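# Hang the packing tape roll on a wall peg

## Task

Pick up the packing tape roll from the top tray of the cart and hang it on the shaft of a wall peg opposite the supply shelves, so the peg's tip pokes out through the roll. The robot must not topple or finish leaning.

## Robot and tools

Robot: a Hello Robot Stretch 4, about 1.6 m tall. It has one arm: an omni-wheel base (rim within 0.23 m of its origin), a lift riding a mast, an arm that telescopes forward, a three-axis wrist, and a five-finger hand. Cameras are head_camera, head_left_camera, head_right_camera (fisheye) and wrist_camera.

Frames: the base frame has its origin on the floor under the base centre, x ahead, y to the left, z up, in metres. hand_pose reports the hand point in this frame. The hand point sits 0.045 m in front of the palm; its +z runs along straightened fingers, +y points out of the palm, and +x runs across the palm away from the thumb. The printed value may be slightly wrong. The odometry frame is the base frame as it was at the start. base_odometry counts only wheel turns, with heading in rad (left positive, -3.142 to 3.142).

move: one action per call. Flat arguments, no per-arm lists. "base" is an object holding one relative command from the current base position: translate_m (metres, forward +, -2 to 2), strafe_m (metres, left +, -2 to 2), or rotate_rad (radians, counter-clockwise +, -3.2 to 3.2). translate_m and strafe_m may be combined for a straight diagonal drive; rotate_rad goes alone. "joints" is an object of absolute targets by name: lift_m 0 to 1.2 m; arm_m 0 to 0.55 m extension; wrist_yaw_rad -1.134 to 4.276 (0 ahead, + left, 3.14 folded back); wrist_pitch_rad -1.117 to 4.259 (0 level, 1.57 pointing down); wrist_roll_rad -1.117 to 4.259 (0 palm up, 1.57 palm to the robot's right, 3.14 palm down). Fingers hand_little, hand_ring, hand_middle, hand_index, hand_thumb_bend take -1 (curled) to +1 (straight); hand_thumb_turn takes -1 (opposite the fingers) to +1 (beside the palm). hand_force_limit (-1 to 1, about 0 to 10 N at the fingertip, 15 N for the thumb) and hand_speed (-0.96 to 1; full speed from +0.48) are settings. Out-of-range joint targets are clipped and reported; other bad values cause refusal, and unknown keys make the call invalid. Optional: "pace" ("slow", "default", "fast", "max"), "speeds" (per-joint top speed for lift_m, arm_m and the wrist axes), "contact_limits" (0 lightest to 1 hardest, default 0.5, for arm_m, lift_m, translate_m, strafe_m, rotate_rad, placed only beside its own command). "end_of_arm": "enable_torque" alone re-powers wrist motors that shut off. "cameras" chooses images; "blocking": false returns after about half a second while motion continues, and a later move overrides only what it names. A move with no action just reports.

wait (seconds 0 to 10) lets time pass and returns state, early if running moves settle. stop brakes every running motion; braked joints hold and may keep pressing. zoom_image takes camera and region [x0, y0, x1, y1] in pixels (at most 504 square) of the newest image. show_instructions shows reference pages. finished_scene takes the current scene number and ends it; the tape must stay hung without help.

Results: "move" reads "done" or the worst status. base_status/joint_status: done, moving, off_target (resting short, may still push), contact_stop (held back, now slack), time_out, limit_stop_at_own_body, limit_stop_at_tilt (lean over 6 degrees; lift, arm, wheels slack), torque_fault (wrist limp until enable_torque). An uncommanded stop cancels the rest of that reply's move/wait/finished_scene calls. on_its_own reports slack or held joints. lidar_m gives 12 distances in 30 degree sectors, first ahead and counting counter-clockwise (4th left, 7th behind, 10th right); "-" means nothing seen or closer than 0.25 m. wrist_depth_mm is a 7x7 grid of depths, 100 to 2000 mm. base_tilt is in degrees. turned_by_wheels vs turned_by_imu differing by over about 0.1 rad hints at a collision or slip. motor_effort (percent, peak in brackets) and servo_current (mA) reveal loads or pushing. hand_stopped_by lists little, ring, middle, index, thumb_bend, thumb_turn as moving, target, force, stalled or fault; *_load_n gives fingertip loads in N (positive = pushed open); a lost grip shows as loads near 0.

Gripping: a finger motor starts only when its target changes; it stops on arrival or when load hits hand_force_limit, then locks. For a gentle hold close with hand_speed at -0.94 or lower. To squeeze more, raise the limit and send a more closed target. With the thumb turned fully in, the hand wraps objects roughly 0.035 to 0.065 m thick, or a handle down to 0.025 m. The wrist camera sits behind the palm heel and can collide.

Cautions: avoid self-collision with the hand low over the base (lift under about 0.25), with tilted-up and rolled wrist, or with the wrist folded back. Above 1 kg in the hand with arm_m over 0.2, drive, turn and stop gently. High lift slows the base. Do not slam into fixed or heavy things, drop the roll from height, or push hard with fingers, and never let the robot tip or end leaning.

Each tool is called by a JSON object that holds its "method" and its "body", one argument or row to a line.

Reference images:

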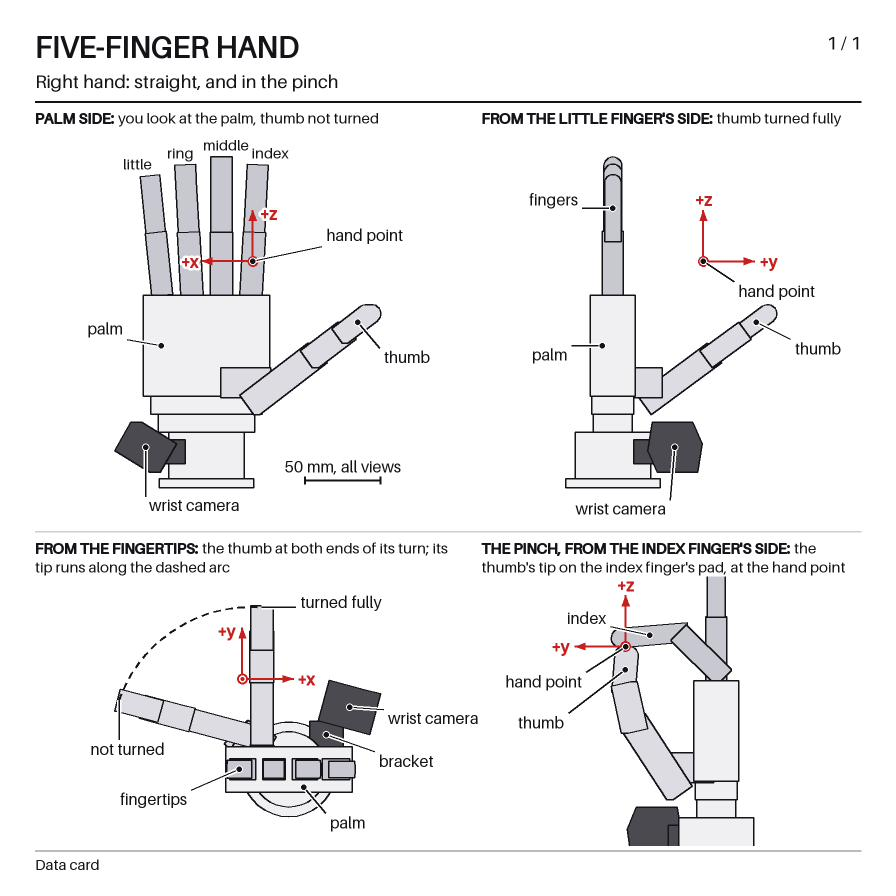

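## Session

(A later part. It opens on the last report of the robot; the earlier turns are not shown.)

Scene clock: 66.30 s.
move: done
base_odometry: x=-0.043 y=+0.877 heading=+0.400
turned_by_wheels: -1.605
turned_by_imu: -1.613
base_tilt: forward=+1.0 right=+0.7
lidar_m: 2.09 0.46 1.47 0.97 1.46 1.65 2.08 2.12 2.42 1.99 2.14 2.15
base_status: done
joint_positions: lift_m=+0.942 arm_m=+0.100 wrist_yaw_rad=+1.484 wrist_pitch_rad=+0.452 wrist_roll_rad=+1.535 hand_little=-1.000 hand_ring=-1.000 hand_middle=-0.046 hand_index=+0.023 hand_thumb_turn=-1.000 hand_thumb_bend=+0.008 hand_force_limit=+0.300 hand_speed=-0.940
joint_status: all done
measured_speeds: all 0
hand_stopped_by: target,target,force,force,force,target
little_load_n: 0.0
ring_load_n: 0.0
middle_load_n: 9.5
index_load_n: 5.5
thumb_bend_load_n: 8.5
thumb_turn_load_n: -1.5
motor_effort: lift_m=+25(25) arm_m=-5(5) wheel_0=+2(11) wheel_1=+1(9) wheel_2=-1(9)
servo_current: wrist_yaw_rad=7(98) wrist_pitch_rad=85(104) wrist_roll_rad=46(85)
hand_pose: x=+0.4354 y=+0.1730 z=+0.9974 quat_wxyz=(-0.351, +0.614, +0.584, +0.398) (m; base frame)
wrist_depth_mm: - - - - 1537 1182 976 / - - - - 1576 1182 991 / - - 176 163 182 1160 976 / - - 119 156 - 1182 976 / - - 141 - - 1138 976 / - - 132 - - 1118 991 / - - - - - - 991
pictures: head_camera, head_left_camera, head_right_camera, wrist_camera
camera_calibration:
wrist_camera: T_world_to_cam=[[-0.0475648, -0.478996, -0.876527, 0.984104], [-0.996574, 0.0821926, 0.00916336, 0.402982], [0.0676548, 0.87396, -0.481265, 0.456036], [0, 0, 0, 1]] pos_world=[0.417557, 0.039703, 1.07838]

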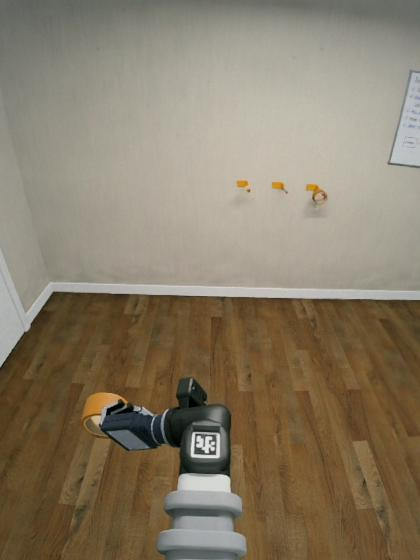

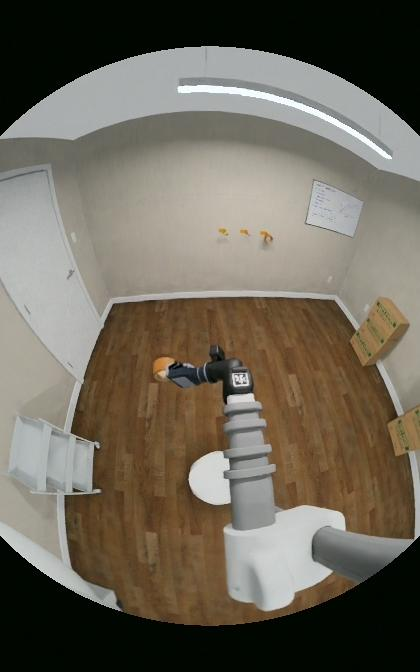

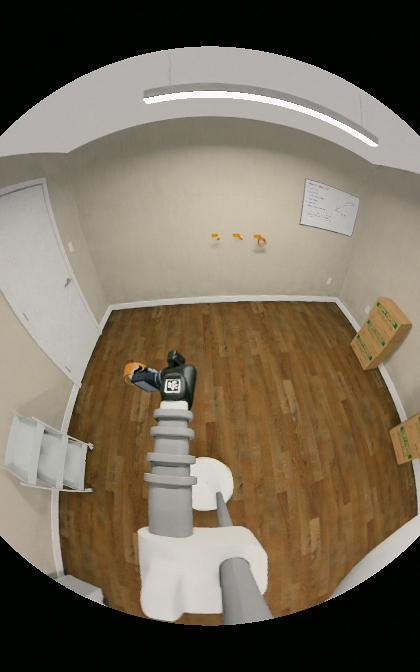

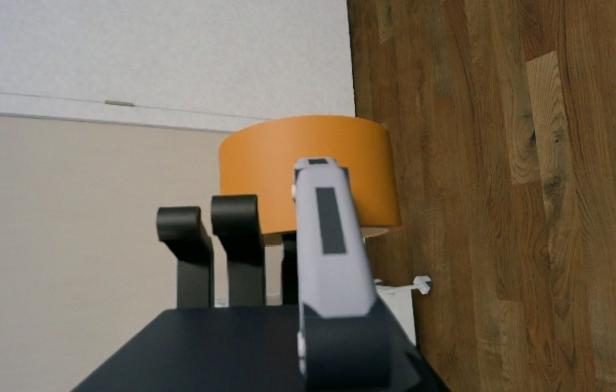

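{"method": "move", "body": {
  "base": {"translate_m": 1.20, "strafe_m": -0.70},
  "cameras": ["head_camera","wrist_camera"]
}}

{"method": "zoom_image", "body": {
  "camera": "head_camera",
  "region": [60, 230, 260, 390]
}}

Scene clock: 76.57 s.
move: done
base_odometry: x=+1.335 y=+0.700 heading=+0.400
turned_by_wheels: +0.000
turned_by_imu: +0.003
base_tilt: forward=+1.0 right=+0.6
lidar_m: 0.84 0.46 1.41 2.09 1.97 2.98 3.36 1.86 1.33 1.25 1.46 1.03
base_status: done
joint_positions: lift_m=+0.942 arm_m=+0.100 wrist_yaw_rad=+1.484 wrist_pitch_rad=+0.452 wrist_roll_rad=+1.534 hand_little=-1.000 hand_ring=-1.000 hand_middle=-0.046 hand_index=+0.023 hand_thumb_turn=-1.000 hand_thumb_bend=+0.008 hand_force_limit=+0.300 hand_speed=-0.940
joint_status: not commanded
measured_speeds: all 0
hand_stopped_by: target,target,force,force,force,target
little_load_n: 0.0
ring_load_n: 0.0
middle_load_n: 9.5
index_load_n: 5.5
thumb_bend_load_n: 8.5
thumb_turn_load_n: -1.5
motor_effort: lift_m=+24(25) arm_m=-5(5) wheel_0=+0(13) wheel_1=-2(6) wheel_2=+2(10)
servo_current: wrist_yaw_rad=26(59) wrist_pitch_rad=85(91) wrist_roll_rad=46(52)
hand_pose: x=+0.4352 y=+0.1732 z=+0.9975 quat_wxyz=(-0.351, +0.614, +0.584, +0.397) (m; base frame)
wrist_depth_mm: - - - - - 1118 976 / - - - - 1499 1182 991 / - - - 163 181 1182 991 / - - 175 156 - 1182 976 / - - 142 165 - 1138 991 / - - 133 - - 1098 991 / - - - - - - 991
pictures: head_camera, wrist_camera
camera_calibration:
wrist_camera: T_world_to_cam=[[-0.0470919, -0.47903, -0.876534, 0.984012], [-0.99665, 0.0812688, 0.0091314, 0.40307], [0.0668607, 0.874028, -0.481252, 0.456176], [0, 0, 0, 1]] pos_world=[0.417559, 0.0399032, 1.07838]

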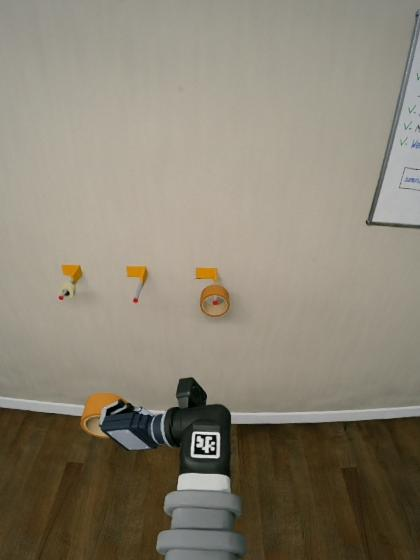

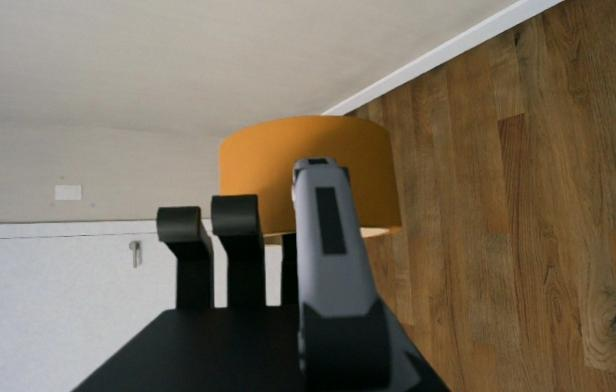

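Scaled by 2.520 from the camera's 420x560 image, which has a finer 1200x1600 frame.

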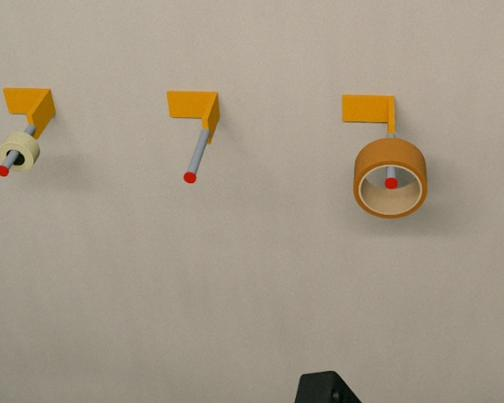

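{"method": "move", "body": {
  "base": {"translate_m": 0.181, "strafe_m": 0.024},
  "joints": {"arm_m": 0.24},
  "cameras": ["head_camera","wrist_camera"]
}}

{"method": "zoom_image", "body": {
  "camera": "head_camera",
  "region": [60, 290, 260, 450]
}}

Scene clock: 81.30 s.
move: done
base_odometry: x=+1.493 y=+0.793 heading=+0.400
turned_by_wheels: +0.000
turned_by_imu: +0.002
base_tilt: forward=+1.0 right=+0.6
lidar_m: 0.63 0.58 1.18 2.07 2.05 2.93 4.01 1.93 1.34 1.30 1.17 0.85
base_status: done
joint_positions: lift_m=+0.942 arm_m=+0.240 wrist_yaw_rad=+1.485 wrist_pitch_rad=+0.452 wrist_roll_rad=+1.534 hand_little=-1.000 hand_ring=-1.000 hand_middle=-0.046 hand_index=+0.023 hand_thumb_turn=-1.000 hand_thumb_bend=+0.008 hand_force_limit=+0.300 hand_speed=-0.940
joint_status: all done
measured_speeds: all 0
hand_stopped_by: target,target,force,force,force,target
little_load_n: 0.0
ring_load_n: 0.0
middle_load_n: 9.5
index_load_n: 5.5
thumb_bend_load_n: 8.5
thumb_turn_load_n: -1.5
motor_effort: lift_m=+24(24) arm_m=+5(7) wheel_0=+0(8) wheel_1=+1(8) wheel_2=+2(10)
servo_current: wrist_yaw_rad=26(46) wrist_pitch_rad=78(85) wrist_roll_rad=46(52)
hand_pose: x=+0.5750 y=+0.1732 z=+0.9975 quat_wxyz=(-0.351, +0.614, +0.584, +0.398) (m; base frame)
wrist_depth_mm: - - 436 - - - - / - - 430 - - - - / - - 176 162 175 1138 976 / - - 163 156 - 1182 976 / - - 142 166 - 1138 976 / - - 133 - - 1118 976 / - - - - - - 976
pictures: head_camera, wrist_camera
camera_calibration:
wrist_camera: T_world_to_cam=[[-0.0466889, -0.479065, -0.876537, 0.990375], [-0.996669, 0.0810815, 0.00877321, 0.542808], [0.066868, 0.874026, -0.481255, 0.446828], [0, 0, 0, 1]] pos_world=[0.557361, 0.039903, 1.07838]

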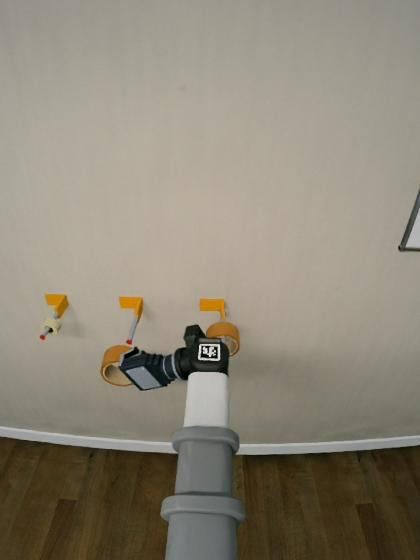

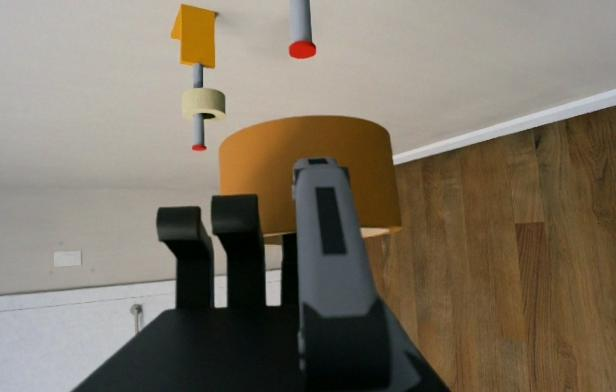

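Scaled by 2.520 from the camera's 420x560 image, which has a finer 1200x1600 frame.

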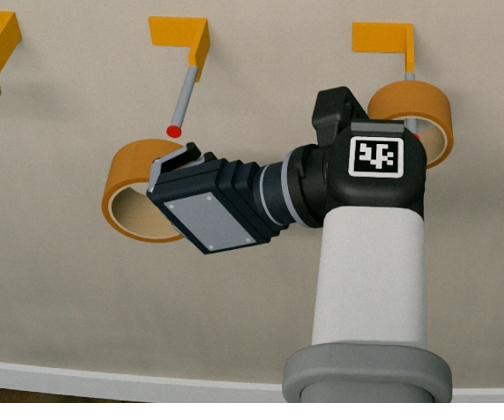

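{"method": "move", "body": {
  "joints": {"arm_m": 0.335},
  "pace": "slow",
  "contact_limits": {"arm_m": 0},
  "cameras": ["head_camera","wrist_camera"]
}}

{"method": "zoom_image", "body": {
  "camera": "head_camera",
  "region": [90, 280, 250, 390]
}}

Scene clock: 87.40 s.
move: done
base_odometry: x=+1.493 y=+0.793 heading=+0.400
turned_by_wheels: +0.000
turned_by_imu: +0.002
base_tilt: forward=+1.0 right=+0.6
lidar_m: 0.65 0.80 1.14 2.05 2.05 2.97 3.99 1.90 1.33 1.29 1.18 0.85
base_status: not commanded
joint_positions: lift_m=+0.942 arm_m=+0.335 wrist_yaw_rad=+1.485 wrist_pitch_rad=+0.452 wrist_roll_rad=+1.534 hand_little=-1.000 hand_ring=-1.000 hand_middle=-0.046 hand_index=+0.023 hand_thumb_turn=-1.000 hand_thumb_bend=+0.008 hand_force_limit=+0.300 hand_speed=-0.940
joint_status: all done
measured_speeds: all 0
hand_stopped_by: target,target,force,force,force,target
little_load_n: 0.0
ring_load_n: 0.0
middle_load_n: 10.0
index_load_n: 5.5
thumb_bend_load_n: 8.5
thumb_turn_load_n: -1.5
motor_effort: lift_m=+24(24) arm_m=+5(7) wheel_0=+1(1) wheel_1=+1(1) wheel_2=+2(2)
servo_current: wrist_yaw_rad=39(39) wrist_pitch_rad=72(85) wrist_roll_rad=39(52)
contact_limits: arm_m 0
hand_pose: x=+0.6700 y=+0.1732 z=+0.9975 quat_wxyz=(-0.351, +0.614, +0.584, +0.398) (m; base frame)
wrist_depth_mm: 300 297 297 211 - - - / - - 433 208 - - - / - - 418 163 173 - - / - - 163 156 - 1182 991 / - - 142 165 - 1138 976 / - - 133 - - 1098 976 / - - - - - - 976
pictures: head_camera, wrist_camera
camera_calibration:
wrist_camera: T_world_to_cam=[[-0.0466889, -0.479065, -0.876537, 0.99481], [-0.996669, 0.0810815, 0.00877321, 0.637492], [0.066868, 0.874026, -0.481255, 0.440475], [0, 0, 0, 1]] pos_world=[0.652361, 0.039903, 1.07838]

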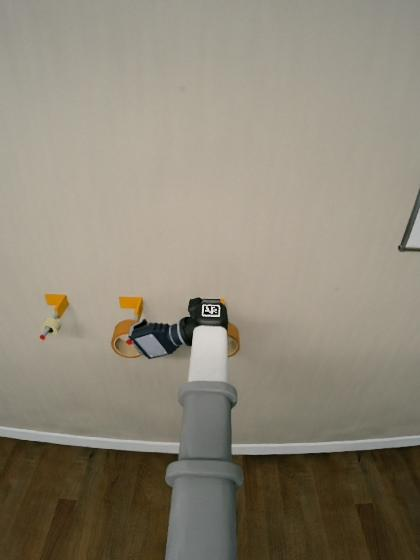

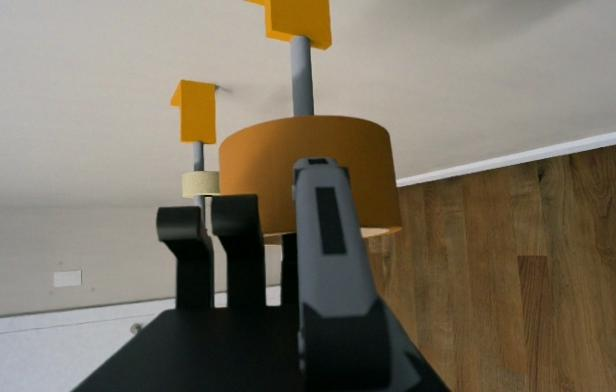

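Scaled by 3.150 from the camera's 420x560 image, which has a finer 1200x1600 frame.

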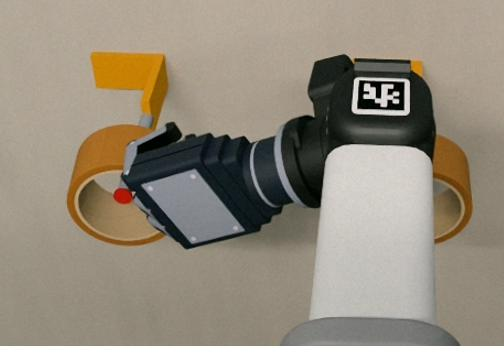

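{"method": "move", "body": {
  "joints": {"arm_m": 0.365},
  "pace": "slow",
  "contact_limits": {"arm_m": 0},
  "cameras": ["wrist_camera"]
}}

{"method": "move", "body": {
  "joints": {"lift_m": 0.918},
  "speeds": {"lift_m": 0.04},
  "contact_limits": {"lift_m": 0}
}}

{"method": "move", "body": {
  "joints": {"lift_m": 0.908},
  "speeds": {"lift_m": 0.03},
  "contact_limits": {"lift_m": 0},
  "cameras": ["head_camera","wrist_camera"]
}}

{"method": "zoom_image", "body": {
  "camera": "head_camera",
  "region": [90, 280, 250, 390]
}}

Scene clock: 90.37 s.
move: done
base_odometry: x=+1.493 y=+0.793 heading=+0.400
turned_by_wheels: +0.000
turned_by_imu: +0.001
base_tilt: forward=+1.0 right=+0.6
lidar_m: 0.65 0.72 1.14 2.05 2.08 2.96 4.02 1.90 1.31 1.29 1.17 0.86
base_status: not commanded
joint_positions: lift_m=+0.942 arm_m=+0.365 wrist_yaw_rad=+1.485 wrist_pitch_rad=+0.452 wrist_roll_rad=+1.534 hand_little=-1.000 hand_ring=-1.000 hand_middle=-0.046 hand_index=+0.023 hand_thumb_turn=-1.000 hand_thumb_bend=+0.008 hand_force_limit=+0.300 hand_speed=-0.940
joint_status: all done
measured_speeds: all 0
hand_stopped_by: target,target,force,force,force,target
little_load_n: 0.0
ring_load_n: 0.0
middle_load_n: 10.0
index_load_n: 5.5
thumb_bend_load_n: 8.5
thumb_turn_load_n: -1.5
motor_effort: lift_m=+24(24) arm_m=+5(7) wheel_0=+0(1) wheel_1=+0(1) wheel_2=+2(2)
servo_current: wrist_yaw_rad=26(39) wrist_pitch_rad=78(85) wrist_roll_rad=39(52)
contact_limits: arm_m 0
hand_pose: x=+0.7000 y=+0.1732 z=+0.9975 quat_wxyz=(-0.351, +0.614, +0.584, +0.398) (m; base frame)
wrist_depth_mm: 265 267 271 213 285 274 - / - - - 208 - - - / - - 418 162 173 - - / - - 119 156 - 1182 976 / - - 142 165 - 1138 976 / - - 133 - - 1098 976 / - - - - - - 960
pictures: wrist_camera
camera_calibration:
wrist_camera: T_world_to_cam=[[-0.0466889, -0.479065, -0.876537, 0.996211], [-0.996669, 0.0810815, 0.00877321, 0.667392], [0.066868, 0.874026, -0.481255, 0.438469], [0, 0, 0, 1]] pos_world=[0.682361, 0.039903, 1.07838]

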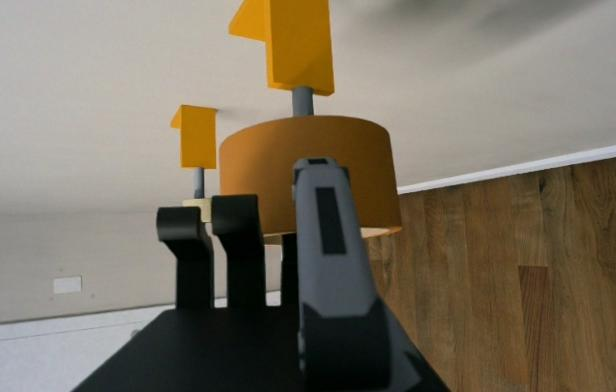

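Scene clock: 91.40 s.
move: done
base_odometry: x=+1.493 y=+0.793 heading=+0.400
turned_by_wheels: +0.000
turned_by_imu: +0.000
base_tilt: forward=+0.9 right=+0.6
lidar_m: 0.65 0.72 1.18 2.07 2.05 2.95 4.02 1.93 1.34 1.30 1.21 0.84
base_status: not commanded
joint_positions: lift_m=+0.918 arm_m=+0.365 wrist_yaw_rad=+1.485 wrist_pitch_rad=+0.452 wrist_roll_rad=+1.534 hand_little=-1.000 hand_ring=-1.000 hand_middle=-0.046 hand_index=+0.023 hand_thumb_turn=-1.000 hand_thumb_bend=+0.008 hand_force_limit=+0.300 hand_speed=-0.940
joint_status: all done
measured_speeds: all 0
hand_stopped_by: target,target,force,force,force,target
little_load_n: 0.0
ring_load_n: 0.0
middle_load_n: 10.0
index_load_n: 5.5
thumb_bend_load_n: 8.5
thumb_turn_load_n: -1.5
motor_effort: lift_m=+18(22) arm_m=+5(6) wheel_0=+0(1) wheel_1=+1(1) wheel_2=+2(2)
servo_current: wrist_yaw_rad=26(39) wrist_pitch_rad=85(85) wrist_roll_rad=46(59)
contact_limits: arm_m 0; lift_m 0
hand_pose: x=+0.7000 y=+0.1732 z=+0.9740 quat_wxyz=(-0.351, +0.614, +0.584, +0.398) (m; base frame)
wrist_depth_mm: 265 270 244 251 283 276 - / - - 196 - - - - / - - 190 163 173 - - / - - 119 156 - 1138 946 / - - 141 - - 1118 960 / - - 133 - - 1078 946 / - - - - - - 946
pictures: none

Scene clock: 92.13 s.
move: done
base_odometry: x=+1.493 y=+0.793 heading=+0.400
turned_by_wheels: +0.000
turned_by_imu: +0.000
base_tilt: forward=+0.9 right=+0.7
lidar_m: 0.66 0.71 1.15 2.06 2.04 2.98 4.02 1.89 1.33 1.28 1.20 0.86
base_status: not commanded
joint_positions: lift_m=+0.908 arm_m=+0.365 wrist_yaw_rad=+1.485 wrist_pitch_rad=+0.452 wrist_roll_rad=+1.534 hand_little=-1.000 hand_ring=-1.000 hand_middle=-0.046 hand_index=+0.023 hand_thumb_turn=-1.000 hand_thumb_bend=+0.008 hand_force_limit=+0.300 hand_speed=-0.940
joint_status: all done
measured_speeds: all 0
hand_stopped_by: target,target,force,force,force,target
little_load_n: 0.0
ring_load_n: 0.0
middle_load_n: 8.5
index_load_n: 6.0
thumb_bend_load_n: 9.0
thumb_turn_load_n: -1.0
motor_effort: lift_m=+17(18) arm_m=+5(6) wheel_0=+0(0) wheel_1=+1(1) wheel_2=+2(2)
servo_current: wrist_yaw_rad=26(39) wrist_pitch_rad=72(85) wrist_roll_rad=39(46)
contact_limits: arm_m 0; lift_m 0
hand_pose: x=+0.7000 y=+0.1732 z=+0.9641 quat_wxyz=(-0.352, +0.614, +0.584, +0.398) (m; base frame)
wrist_depth_mm: 266 268 199 264 283 289 - / - - 192 - - - - / - 410 177 162 173 - - / - - 119 156 - 1160 946 / - - 142 165 - 1078 960 / - - 133 - - 1078 946 / - - - - - - 931
pictures: head_camera, wrist_camera
camera_calibration:
wrist_camera: T_world_to_cam=[[-0.0464291, -0.478695, -0.876753, 0.966969], [-0.996681, 0.0809576, 0.00857827, 0.667903], [0.0668734, 0.874241, -0.480865, 0.421973], [0, 0, 0, 1]] pos_world=[0.682363, 0.0399057, 1.04498]

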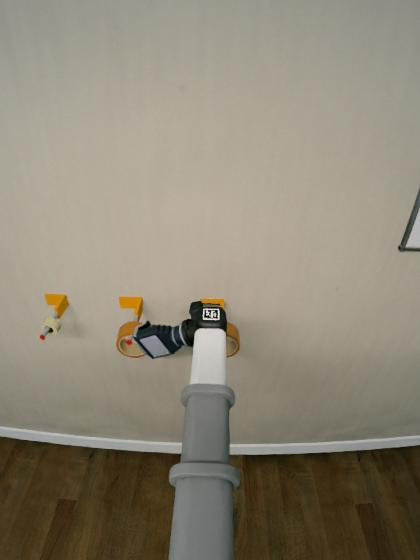

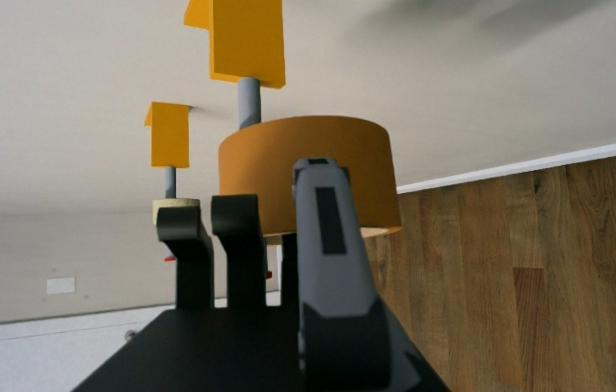

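Scaled by 3.150 from the camera's 420x560 image, which has a finer 1200x1600 frame.

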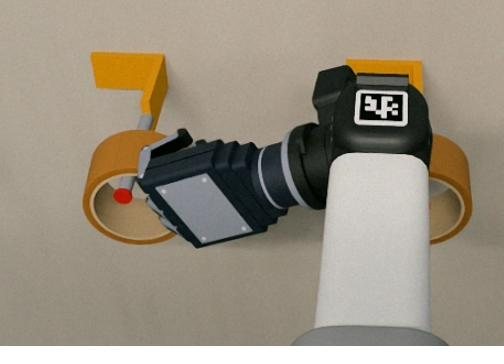

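{"method": "move", "body": {
  "joints": {"lift_m": 0.914},
  "speeds": {"lift_m": 0.04}
}}

{"method": "move", "body": {
  "joints": {"arm_m": 0.373},
  "pace": "slow",
  "contact_limits": {"arm_m": 0}
}}

{"method": "move", "body": {
  "joints": {"lift_m": 0.907},
  "speeds": {"lift_m": 0.03},
  "contact_limits": {"lift_m": 0},
  "cameras": ["wrist_camera"]
}}

Scene clock: 94.97 s.
move: done
base_odometry: x=+1.493 y=+0.793 heading=+0.400
turned_by_wheels: +0.000
turned_by_imu: +0.001
base_tilt: forward=+1.0 right=+0.7
lidar_m: 0.67 0.73 1.15 2.02 2.08 2.93 4.02 1.90 1.33 1.27 1.19 0.85
base_status: not commanded
joint_positions: lift_m=+0.914 arm_m=+0.365 wrist_yaw_rad=+1.485 wrist_pitch_rad=+0.452 wrist_roll_rad=+1.534 hand_little=-1.000 hand_ring=-1.000 hand_middle=-0.046 hand_index=+0.023 hand_thumb_turn=-1.000 hand_thumb_bend=+0.008 hand_force_limit=+0.300 hand_speed=-0.940
joint_status: all done
measured_speeds: all 0
hand_stopped_by: target,target,force,force,force,target
little_load_n: 0.0
ring_load_n: 0.0
middle_load_n: 9.5
index_load_n: 5.5
thumb_bend_load_n: 8.5
thumb_turn_load_n: -1.5
motor_effort: lift_m=+25(25) arm_m=+5(5) wheel_0=+0(0) wheel_1=+1(1) wheel_2=+2(2)
servo_current: wrist_yaw_rad=20(46) wrist_pitch_rad=72(78) wrist_roll_rad=46(52)
contact_limits: arm_m 0
hand_pose: x=+0.7000 y=+0.1732 z=+0.9695 quat_wxyz=(-0.352, +0.614, +0.584, +0.398) (m; base frame)
wrist_depth_mm: 265 268 199 252 285 276 - / - - 193 - - - - / - 410 177 162 173 - - / - - 119 156 - 1138 960 / - - 142 - - 1118 946 / - - 133 - - 1078 960 / - - - - - - 960
pictures: none

Scene clock: 95.83 s.
move: done
base_odometry: x=+1.493 y=+0.793 heading=+0.400
turned_by_wheels: +0.000
turned_by_imu: +0.000
base_tilt: forward=+1.0 right=+0.7
lidar_m: 0.66 0.73 1.16 2.06 2.04 2.95 4.01 1.93 1.34 1.29 1.16 0.84
base_status: not commanded
joint_positions: lift_m=+0.914 arm_m=+0.373 wrist_yaw_rad=+1.485 wrist_pitch_rad=+0.452 wrist_roll_rad=+1.534 hand_little=-1.000 hand_ring=-1.000 hand_middle=-0.046 hand_index=+0.023 hand_thumb_turn=-1.000 hand_thumb_bend=+0.008 hand_force_limit=+0.300 hand_speed=-0.940
joint_status: all done
measured_speeds: all 0
hand_stopped_by: target,target,force,force,force,target
little_load_n: 0.0
ring_load_n: 0.0
middle_load_n: 9.5
index_load_n: 5.5
thumb_bend_load_n: 8.5
thumb_turn_load_n: -1.5
motor_effort: lift_m=+25(25) arm_m=+5(7) wheel_0=+0(0) wheel_1=+1(1) wheel_2=+2(2)
servo_current: wrist_yaw_rad=26(39) wrist_pitch_rad=72(85) wrist_roll_rad=46(52)
contact_limits: arm_m 0
hand_pose: x=+0.7080 y=+0.1732 z=+0.9695 quat_wxyz=(-0.352, +0.614, +0.584, +0.398) (m; base frame)
wrist_depth_mm: 253 262 198 250 271 276 277 / 291 - 192 - - - - / - 410 177 162 173 - - / - - 119 156 - 1160 960 / - - 142 - - 1138 960 / - - 133 - - 1098 960 / - - - - - - 960
pictures: none

Scene clock: 96.47 s.
move: done
base_odometry: x=+1.493 y=+0.793 heading=+0.400
turned_by_wheels: +0.000
turned_by_imu: +0.000
base_tilt: forward=+1.0 right=+0.6
lidar_m: 0.64 0.73 1.17 2.04 2.03 2.96 3.99 1.90 1.34 1.28 1.21 0.85
base_status: not commanded
joint_positions: lift_m=+0.907 arm_m=+0.373 wrist_yaw_rad=+1.485 wrist_pitch_rad=+0.451 wrist_roll_rad=+1.534 hand_little=-1.000 hand_ring=-1.000 hand_middle=-0.046 hand_index=+0.023 hand_thumb_turn=-1.000 hand_thumb_bend=+0.008 hand_force_limit=+0.300 hand_speed=-0.940
joint_status: all done
measured_speeds: all 0
hand_stopped_by: target,target,force,force,force,target
little_load_n: 0.0
ring_load_n: 0.0
middle_load_n: 8.0
index_load_n: 7.0
thumb_bend_load_n: 8.5
thumb_turn_load_n: -1.0
motor_effort: lift_m=+17(25) arm_m=+5(6) wheel_0=+0(0) wheel_1=+0(1) wheel_2=+2(2)
servo_current: wrist_yaw_rad=20(39) wrist_pitch_rad=72(85) wrist_roll_rad=46(46)
contact_limits: arm_m 0; lift_m 0
hand_pose: x=+0.7081 y=+0.1734 z=+0.9634 quat_wxyz=(-0.352, +0.614, +0.584, +0.398) (m; base frame)
wrist_depth_mm: 252 262 198 252 270 274 276 / 290 - 192 - - - - / - 410 176 162 173 - - / - - 119 156 - 1138 960 / - - 141 166 - 1118 946 / - - 133 - - 1078 960 / - - - - - - 946
pictures: wrist_camera
camera_calibration:
wrist_camera: T_world_to_cam=[[-0.0461229, -0.477739, -0.87729, 0.966913], [-0.996694, 0.0808075, 0.00839581, 0.676083], [0.0668807, 0.874778, -0.479887, 0.419863], [0, 0, 0, 1]] pos_world=[0.690364, 0.0400124, 1.04407]

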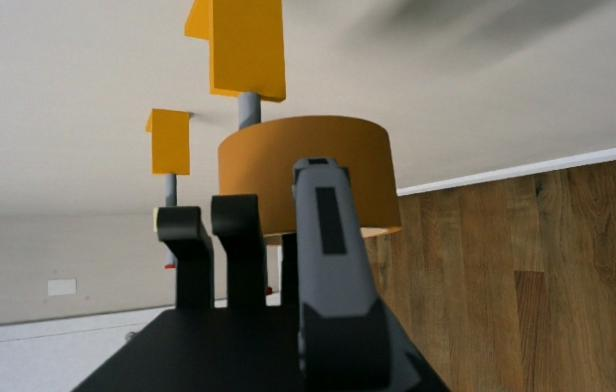

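{"method": "move", "body": {
  "joints": {"lift_m": 0.904},
  "speeds": {"lift_m": 0.03},
  "contact_limits": {"lift_m": 0}
}}

Scene clock: 97.97 s.
move: done
base_odometry: x=+1.493 y=+0.793 heading=+0.400
turned_by_wheels: +0.000
turned_by_imu: +0.001
base_tilt: forward=+1.0 right=+0.6
lidar_m: 0.66 0.70 1.13 2.07 2.09 2.95 4.03 1.90 1.35 1.29 1.20 0.85
base_status: not commanded
joint_positions: lift_m=+0.904 arm_m=+0.373 wrist_yaw_rad=+1.485 wrist_pitch_rad=+0.448 wrist_roll_rad=+1.533 hand_little=-1.000 hand_ring=-1.000 hand_middle=-0.046 hand_index=+0.023 hand_thumb_turn=-1.000 hand_thumb_bend=+0.008 hand_force_limit=+0.300 hand_speed=-0.940
joint_status: all done
measured_speeds: all 0
hand_stopped_by: target,target,force,force,force,target
little_load_n: 0.0
ring_load_n: 0.0
middle_load_n: 6.5
index_load_n: 8.5
thumb_bend_load_n: 9.0
thumb_turn_load_n: 0.0
motor_effort: lift_m=+16(17) arm_m=+5(5) wheel_0=+0(0) wheel_1=+1(1) wheel_2=+1(2)
servo_current: wrist_yaw_rad=33(39) wrist_pitch_rad=65(72) wrist_roll_rad=39(52)
contact_limits: arm_m 0; lift_m 0
hand_pose: x=+0.7081 y=+0.1737 z=+0.9609 quat_wxyz=(-0.352, +0.613, +0.584, +0.399) (m; base frame)
wrist_depth_mm: 247 264 198 249 268 271 286 / 294 - 191 - - - - / - 413 176 162 174 - - / - - 119 156 - 1118 960 / - - 142 165 - 1098 946 / - - 133 - - 1078 960 / - - - - - - 931
pictures: none

{"method": "move", "body": {
  "joints": {"lift_m": 0.906, "hand_speed": -0.9, "hand_thumb_bend": 0.15, "hand_index": 0.13, "hand_middle": 0.1},
  "speeds": {"lift_m": 0.03}
}}

{"method": "move", "body": {
  "joints": {"hand_speed": -0.85, "hand_thumb_bend": 0.4, "hand_index": 0.17, "hand_middle": 0.17},
  "cameras": ["head_camera","wrist_camera"]
}}

{"method": "zoom_image", "body": {
  "camera": "head_camera",
  "region": [90, 280, 250, 390]
}}

Scene clock: 101.40 s.
move: done
base_odometry: x=+1.493 y=+0.793 heading=+0.400
turned_by_wheels: +0.000
turned_by_imu: +0.001
base_tilt: forward=+1.0 right=+0.6
lidar_m: 0.65 0.71 1.18 2.06 2.05 2.96 4.00 1.91 1.34 1.27 1.22 0.85
base_status: not commanded
joint_positions: lift_m=+0.906 arm_m=+0.373 wrist_yaw_rad=+1.485 wrist_pitch_rad=+0.448 wrist_roll_rad=+1.533 hand_little=-1.000 hand_ring=-1.000 hand_middle=+0.100 hand_index=+0.130 hand_thumb_turn=-1.000 hand_thumb_bend=+0.150 hand_force_limit=+0.300 hand_speed=-0.900
joint_status: all done
measured_speeds: all 0
hand_stopped_by: target,target,target,target,target,target
little_load_n: 0.0
ring_load_n: 0.0
middle_load_n: 0.5
index_load_n: 0.0
thumb_bend_load_n: 0.0
thumb_turn_load_n: 0.0
motor_effort: lift_m=+24(24) arm_m=+5(6) wheel_0=+0(0) wheel_1=+1(1) wheel_2=+1(1)
servo_current: wrist_yaw_rad=26(46) wrist_pitch_rad=65(78) wrist_roll_rad=46(52)
contact_limits: arm_m 0
hand_pose: x=+0.7081 y=+0.1737 z=+0.9623 quat_wxyz=(-0.352, +0.613, +0.584, +0.399) (m; base frame)
wrist_depth_mm: 251 260 195 265 270 274 277 / 300 - 191 - - - - / - 410 182 162 175 - - / - - 119 156 - 1138 946 / - - 142 - - 1098 946 / - - 133 150 - 1078 946 / - - - - - - 946
pictures: none

Scene clock: 103.03 s.
move: done
base_odometry: x=+1.493 y=+0.793 heading=+0.400
turned_by_wheels: +0.000
turned_by_imu: +0.001
base_tilt: forward=+1.0 right=+0.6
lidar_m: 0.66 0.73 1.14 2.08 2.06 2.95 4.02 1.90 1.34 1.28 1.19 0.85
base_status: not commanded
joint_positions: lift_m=+0.906 arm_m=+0.373 wrist_yaw_rad=+1.485 wrist_pitch_rad=+0.448 wrist_roll_rad=+1.533 hand_little=-1.000 hand_ring=-1.000 hand_middle=+0.170 hand_index=+0.170 hand_thumb_turn=-1.000 hand_thumb_bend=+0.400 hand_force_limit=+0.300 hand_speed=-0.850
joint_status: all done
measured_speeds: all 0
hand_stopped_by: target,target,target,target,target,target
little_load_n: 0.0
ring_load_n: 0.0
middle_load_n: 0.0
index_load_n: 0.0
thumb_bend_load_n: 0.0
thumb_turn_load_n: 0.0
motor_effort: lift_m=+24(24) arm_m=+5(6) wheel_0=+0(0) wheel_1=+1(1) wheel_2=+1(1)
servo_current: wrist_yaw_rad=33(46) wrist_pitch_rad=65(72) wrist_roll_rad=46(52)
contact_limits: arm_m 0
hand_pose: x=+0.7081 y=+0.1737 z=+0.9623 quat_wxyz=(-0.352, +0.613, +0.584, +0.399) (m; base frame)
wrist_depth_mm: 251 259 195 263 268 274 276 / 290 - 191 - - - - / - 410 182 161 - - - / - - 119 157 - 1182 946 / - - 142 173 - 1078 931 / - - 133 151 - 1060 946 / - - - - - - 946
pictures: head_camera, wrist_camera
camera_calibration:
wrist_camera: T_world_to_cam=[[-0.0456474, -0.475804, -0.878366, 0.966405], [-0.996702, 0.0807467, 0.00805734, 0.676458], [0.0670914, 0.875837, -0.477921, 0.416941], [0, 0, 0, 1]] pos_world=[0.690368, 0.040026, 1.04267]

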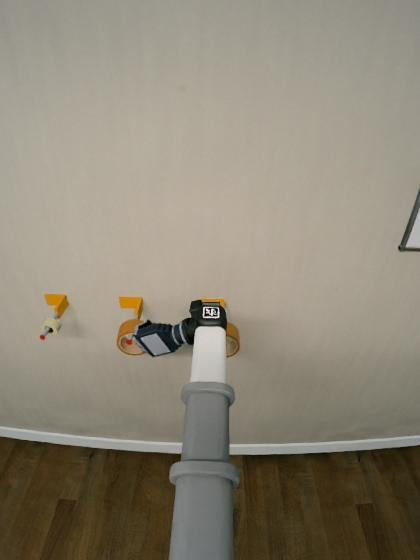

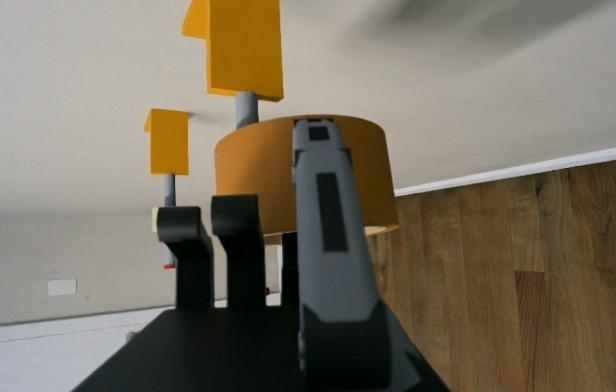

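Scaled by 3.150 from the camera's 420x560 image, which has a finer 1200x1600 frame.

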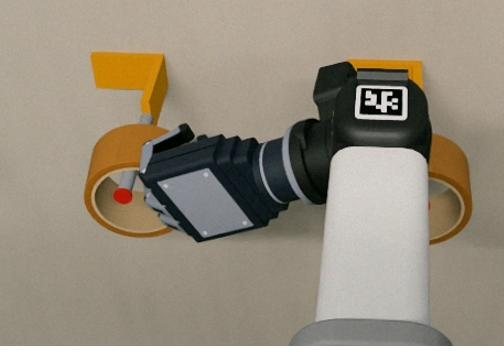

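Released; retract.

{"method": "move", "body": {
  "joints": {"arm_m": 0.34},
  "speeds": {"arm_m": 0.04},
  "contact_limits": {"arm_m": 0},
  "cameras": ["head_camera","wrist_camera"]
}}

{"method": "zoom_image", "body": {
  "camera": "head_camera",
  "region": [90, 280, 200, 390]
}}

Scene clock: 105.57 s.
move: done
base_odometry: x=+1.493 y=+0.793 heading=+0.400
turned_by_wheels: +0.000
turned_by_imu: +0.001
base_tilt: forward=+1.0 right=+0.6
lidar_m: 0.66 0.76 1.16 2.06 2.08 2.92 4.00 1.93 1.34 1.30 1.17 0.84
base_status: not commanded
joint_positions: lift_m=+0.906 arm_m=+0.340 wrist_yaw_rad=+1.485 wrist_pitch_rad=+0.448 wrist_roll_rad=+1.533 hand_little=-1.000 hand_ring=-1.000 hand_middle=+0.170 hand_index=+0.170 hand_thumb_turn=-1.000 hand_thumb_bend=+0.400 hand_force_limit=+0.300 hand_speed=-0.850
joint_status: all done
measured_speeds: all 0
hand_stopped_by: target,target,target,target,target,target
little_load_n: 0.0
ring_load_n: 0.0
middle_load_n: 0.0
index_load_n: 0.0
thumb_bend_load_n: 0.0
thumb_turn_load_n: 0.0
motor_effort: lift_m=+24(24) arm_m=-5(6) wheel_0=+0(1) wheel_1=+1(1) wheel_2=+1(1)
servo_current: wrist_yaw_rad=26(39) wrist_pitch_rad=65(72) wrist_roll_rad=46(52)
contact_limits: arm_m 0
hand_pose: x=+0.6753 y=+0.1737 z=+0.9623 quat_wxyz=(-0.352, +0.613, +0.584, +0.399) (m; base frame)
wrist_depth_mm: 296 291 195 291 - - - / - - 171 163 176 - - / - - 171 159 - - - / - - 182 - - 1138 931 / - - 142 177 - 1098 946 / - - 133 151 - 1078 960 / - - - - - - 946
pictures: head_camera, wrist_camera
camera_calibration:
wrist_camera: T_world_to_cam=[[-0.0456474, -0.475804, -0.878366, 0.964908], [-0.996702, 0.0807467, 0.00805734, 0.643766], [0.0670914, 0.875837, -0.477921, 0.419141], [0, 0, 0, 1]] pos_world=[0.657568, 0.040026, 1.04267]

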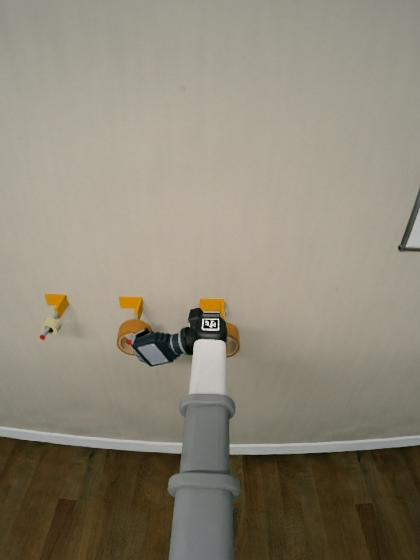

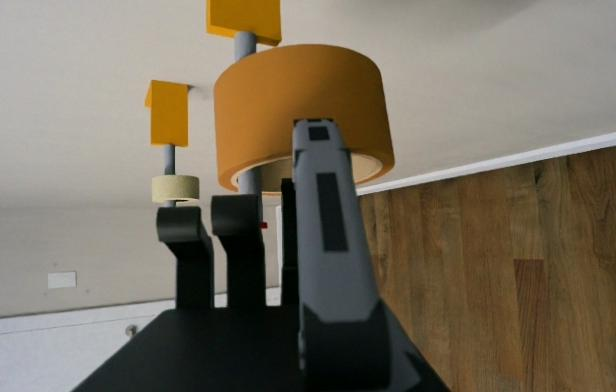

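Scaled by 4.582 from the camera's 420x560 image, which has a finer 1200x1600 frame.

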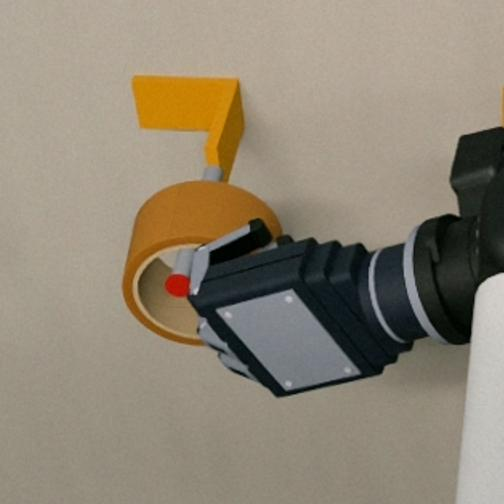

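{"method": "move", "body": {
  "joints": {"arm_m": 0.28},
  "speeds": {"arm_m": 0.08},
  "contact_limits": {"arm_m": 0}
}}

{"method": "move", "body": {
  "joints": {"arm_m": 0.18},
  "speeds": {"arm_m": 0.2},
  "cameras": ["head_camera"]
}}

{"method": "zoom_image", "body": {
  "camera": "head_camera",
  "region": [90, 280, 200, 390]
}}

Scene clock: 107.67 s.
move: done
base_odometry: x=+1.493 y=+0.793 heading=+0.400
turned_by_wheels: +0.000
turned_by_imu: +0.001
base_tilt: forward=+1.1 right=+0.6
lidar_m: 0.66 0.70 1.18 2.07 2.06 2.96 4.02 1.90 1.34 1.29 1.19 0.86
base_status: not commanded
joint_positions: lift_m=+0.906 arm_m=+0.280 wrist_yaw_rad=+1.485 wrist_pitch_rad=+0.448 wrist_roll_rad=+1.533 hand_little=-1.000 hand_ring=-1.000 hand_middle=+0.170 hand_index=+0.170 hand_thumb_turn=-1.000 hand_thumb_bend=+0.400 hand_force_limit=+0.300 hand_speed=-0.850
joint_status: all done
measured_speeds: all 0
hand_stopped_by: target,target,target,target,target,target
little_load_n: 0.0
ring_load_n: 0.0
middle_load_n: 0.0
index_load_n: 0.0
thumb_bend_load_n: 0.0
thumb_turn_load_n: 0.0
motor_effort: lift_m=+24(24) arm_m=-5(7) wheel_0=+0(0) wheel_1=+0(1) wheel_2=+1(1)
servo_current: wrist_yaw_rad=26(59) wrist_pitch_rad=65(72) wrist_roll_rad=46(52)
contact_limits: arm_m 0
hand_pose: x=+0.6153 y=+0.1737 z=+0.9623 quat_wxyz=(-0.352, +0.613, +0.584, +0.399) (m; base frame)
wrist_depth_mm: - - 182 174 182 - - / - - 192 247 - - - / - - - - - 1118 946 / - - 116 - - 1160 931 / - - 141 177 - 1078 946 / - - 133 151 - 1060 960 / - - - - - - 931
pictures: none

Scene clock: 108.97 s.
move: done
base_odometry: x=+1.493 y=+0.793 heading=+0.400
turned_by_wheels: +0.000
turned_by_imu: +0.001
base_tilt: forward=+1.0 right=+0.6
lidar_m: 0.62 0.69 1.17 2.05 2.02 2.98 4.03 1.91 1.33 1.29 1.21 0.84
base_status: not commanded
joint_positions: lift_m=+0.906 arm_m=+0.180 wrist_yaw_rad=+1.485 wrist_pitch_rad=+0.448 wrist_roll_rad=+1.533 hand_little=-1.000 hand_ring=-1.000 hand_middle=+0.170 hand_index=+0.170 hand_thumb_turn=-1.000 hand_thumb_bend=+0.400 hand_force_limit=+0.300 hand_speed=-0.850
joint_status: all done
measured_speeds: all 0
hand_stopped_by: target,target,target,target,target,target
little_load_n: 0.0
ring_load_n: 0.0
middle_load_n: 0.0
index_load_n: 0.0
thumb_bend_load_n: -0.5
thumb_turn_load_n: 0.5
motor_effort: lift_m=+24(24) arm_m=-5(7) wheel_0=+0(0) wheel_1=+0(1) wheel_2=+1(1)
servo_current: wrist_yaw_rad=26(46) wrist_pitch_rad=59(72) wrist_roll_rad=46(52)
hand_pose: x=+0.5153 y=+0.1737 z=+0.9623 quat_wxyz=(-0.352, +0.613, +0.584, +0.399) (m; base frame)
wrist_depth_mm: - - - - - - - / - - - - - - 917 / - - - - - 1118 946 / - - - - - 1138 960 / - - 142 177 - 1098 931 / - - 133 151 - 1060 946 / - - - - - - 946
pictures: head_camera

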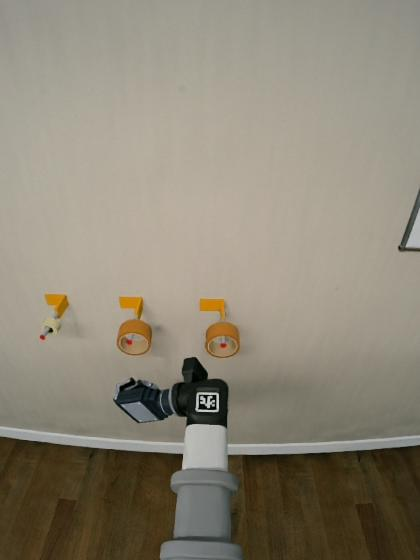

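Scaled by 4.582 from the camera's 420x560 image, which has a finer 1200x1600 frame.

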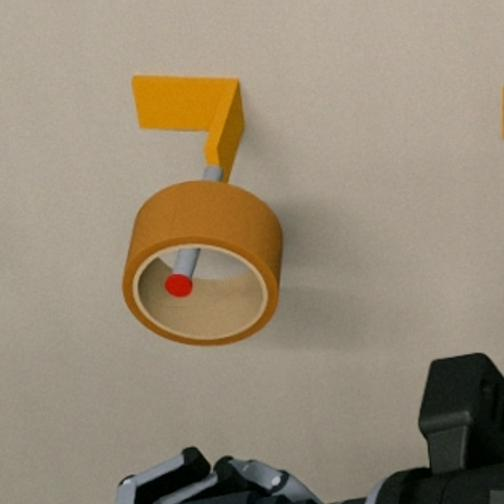

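{"method": "finished_scene", "body": {
  "scene": 3
}}

The scene is finished: the task was done.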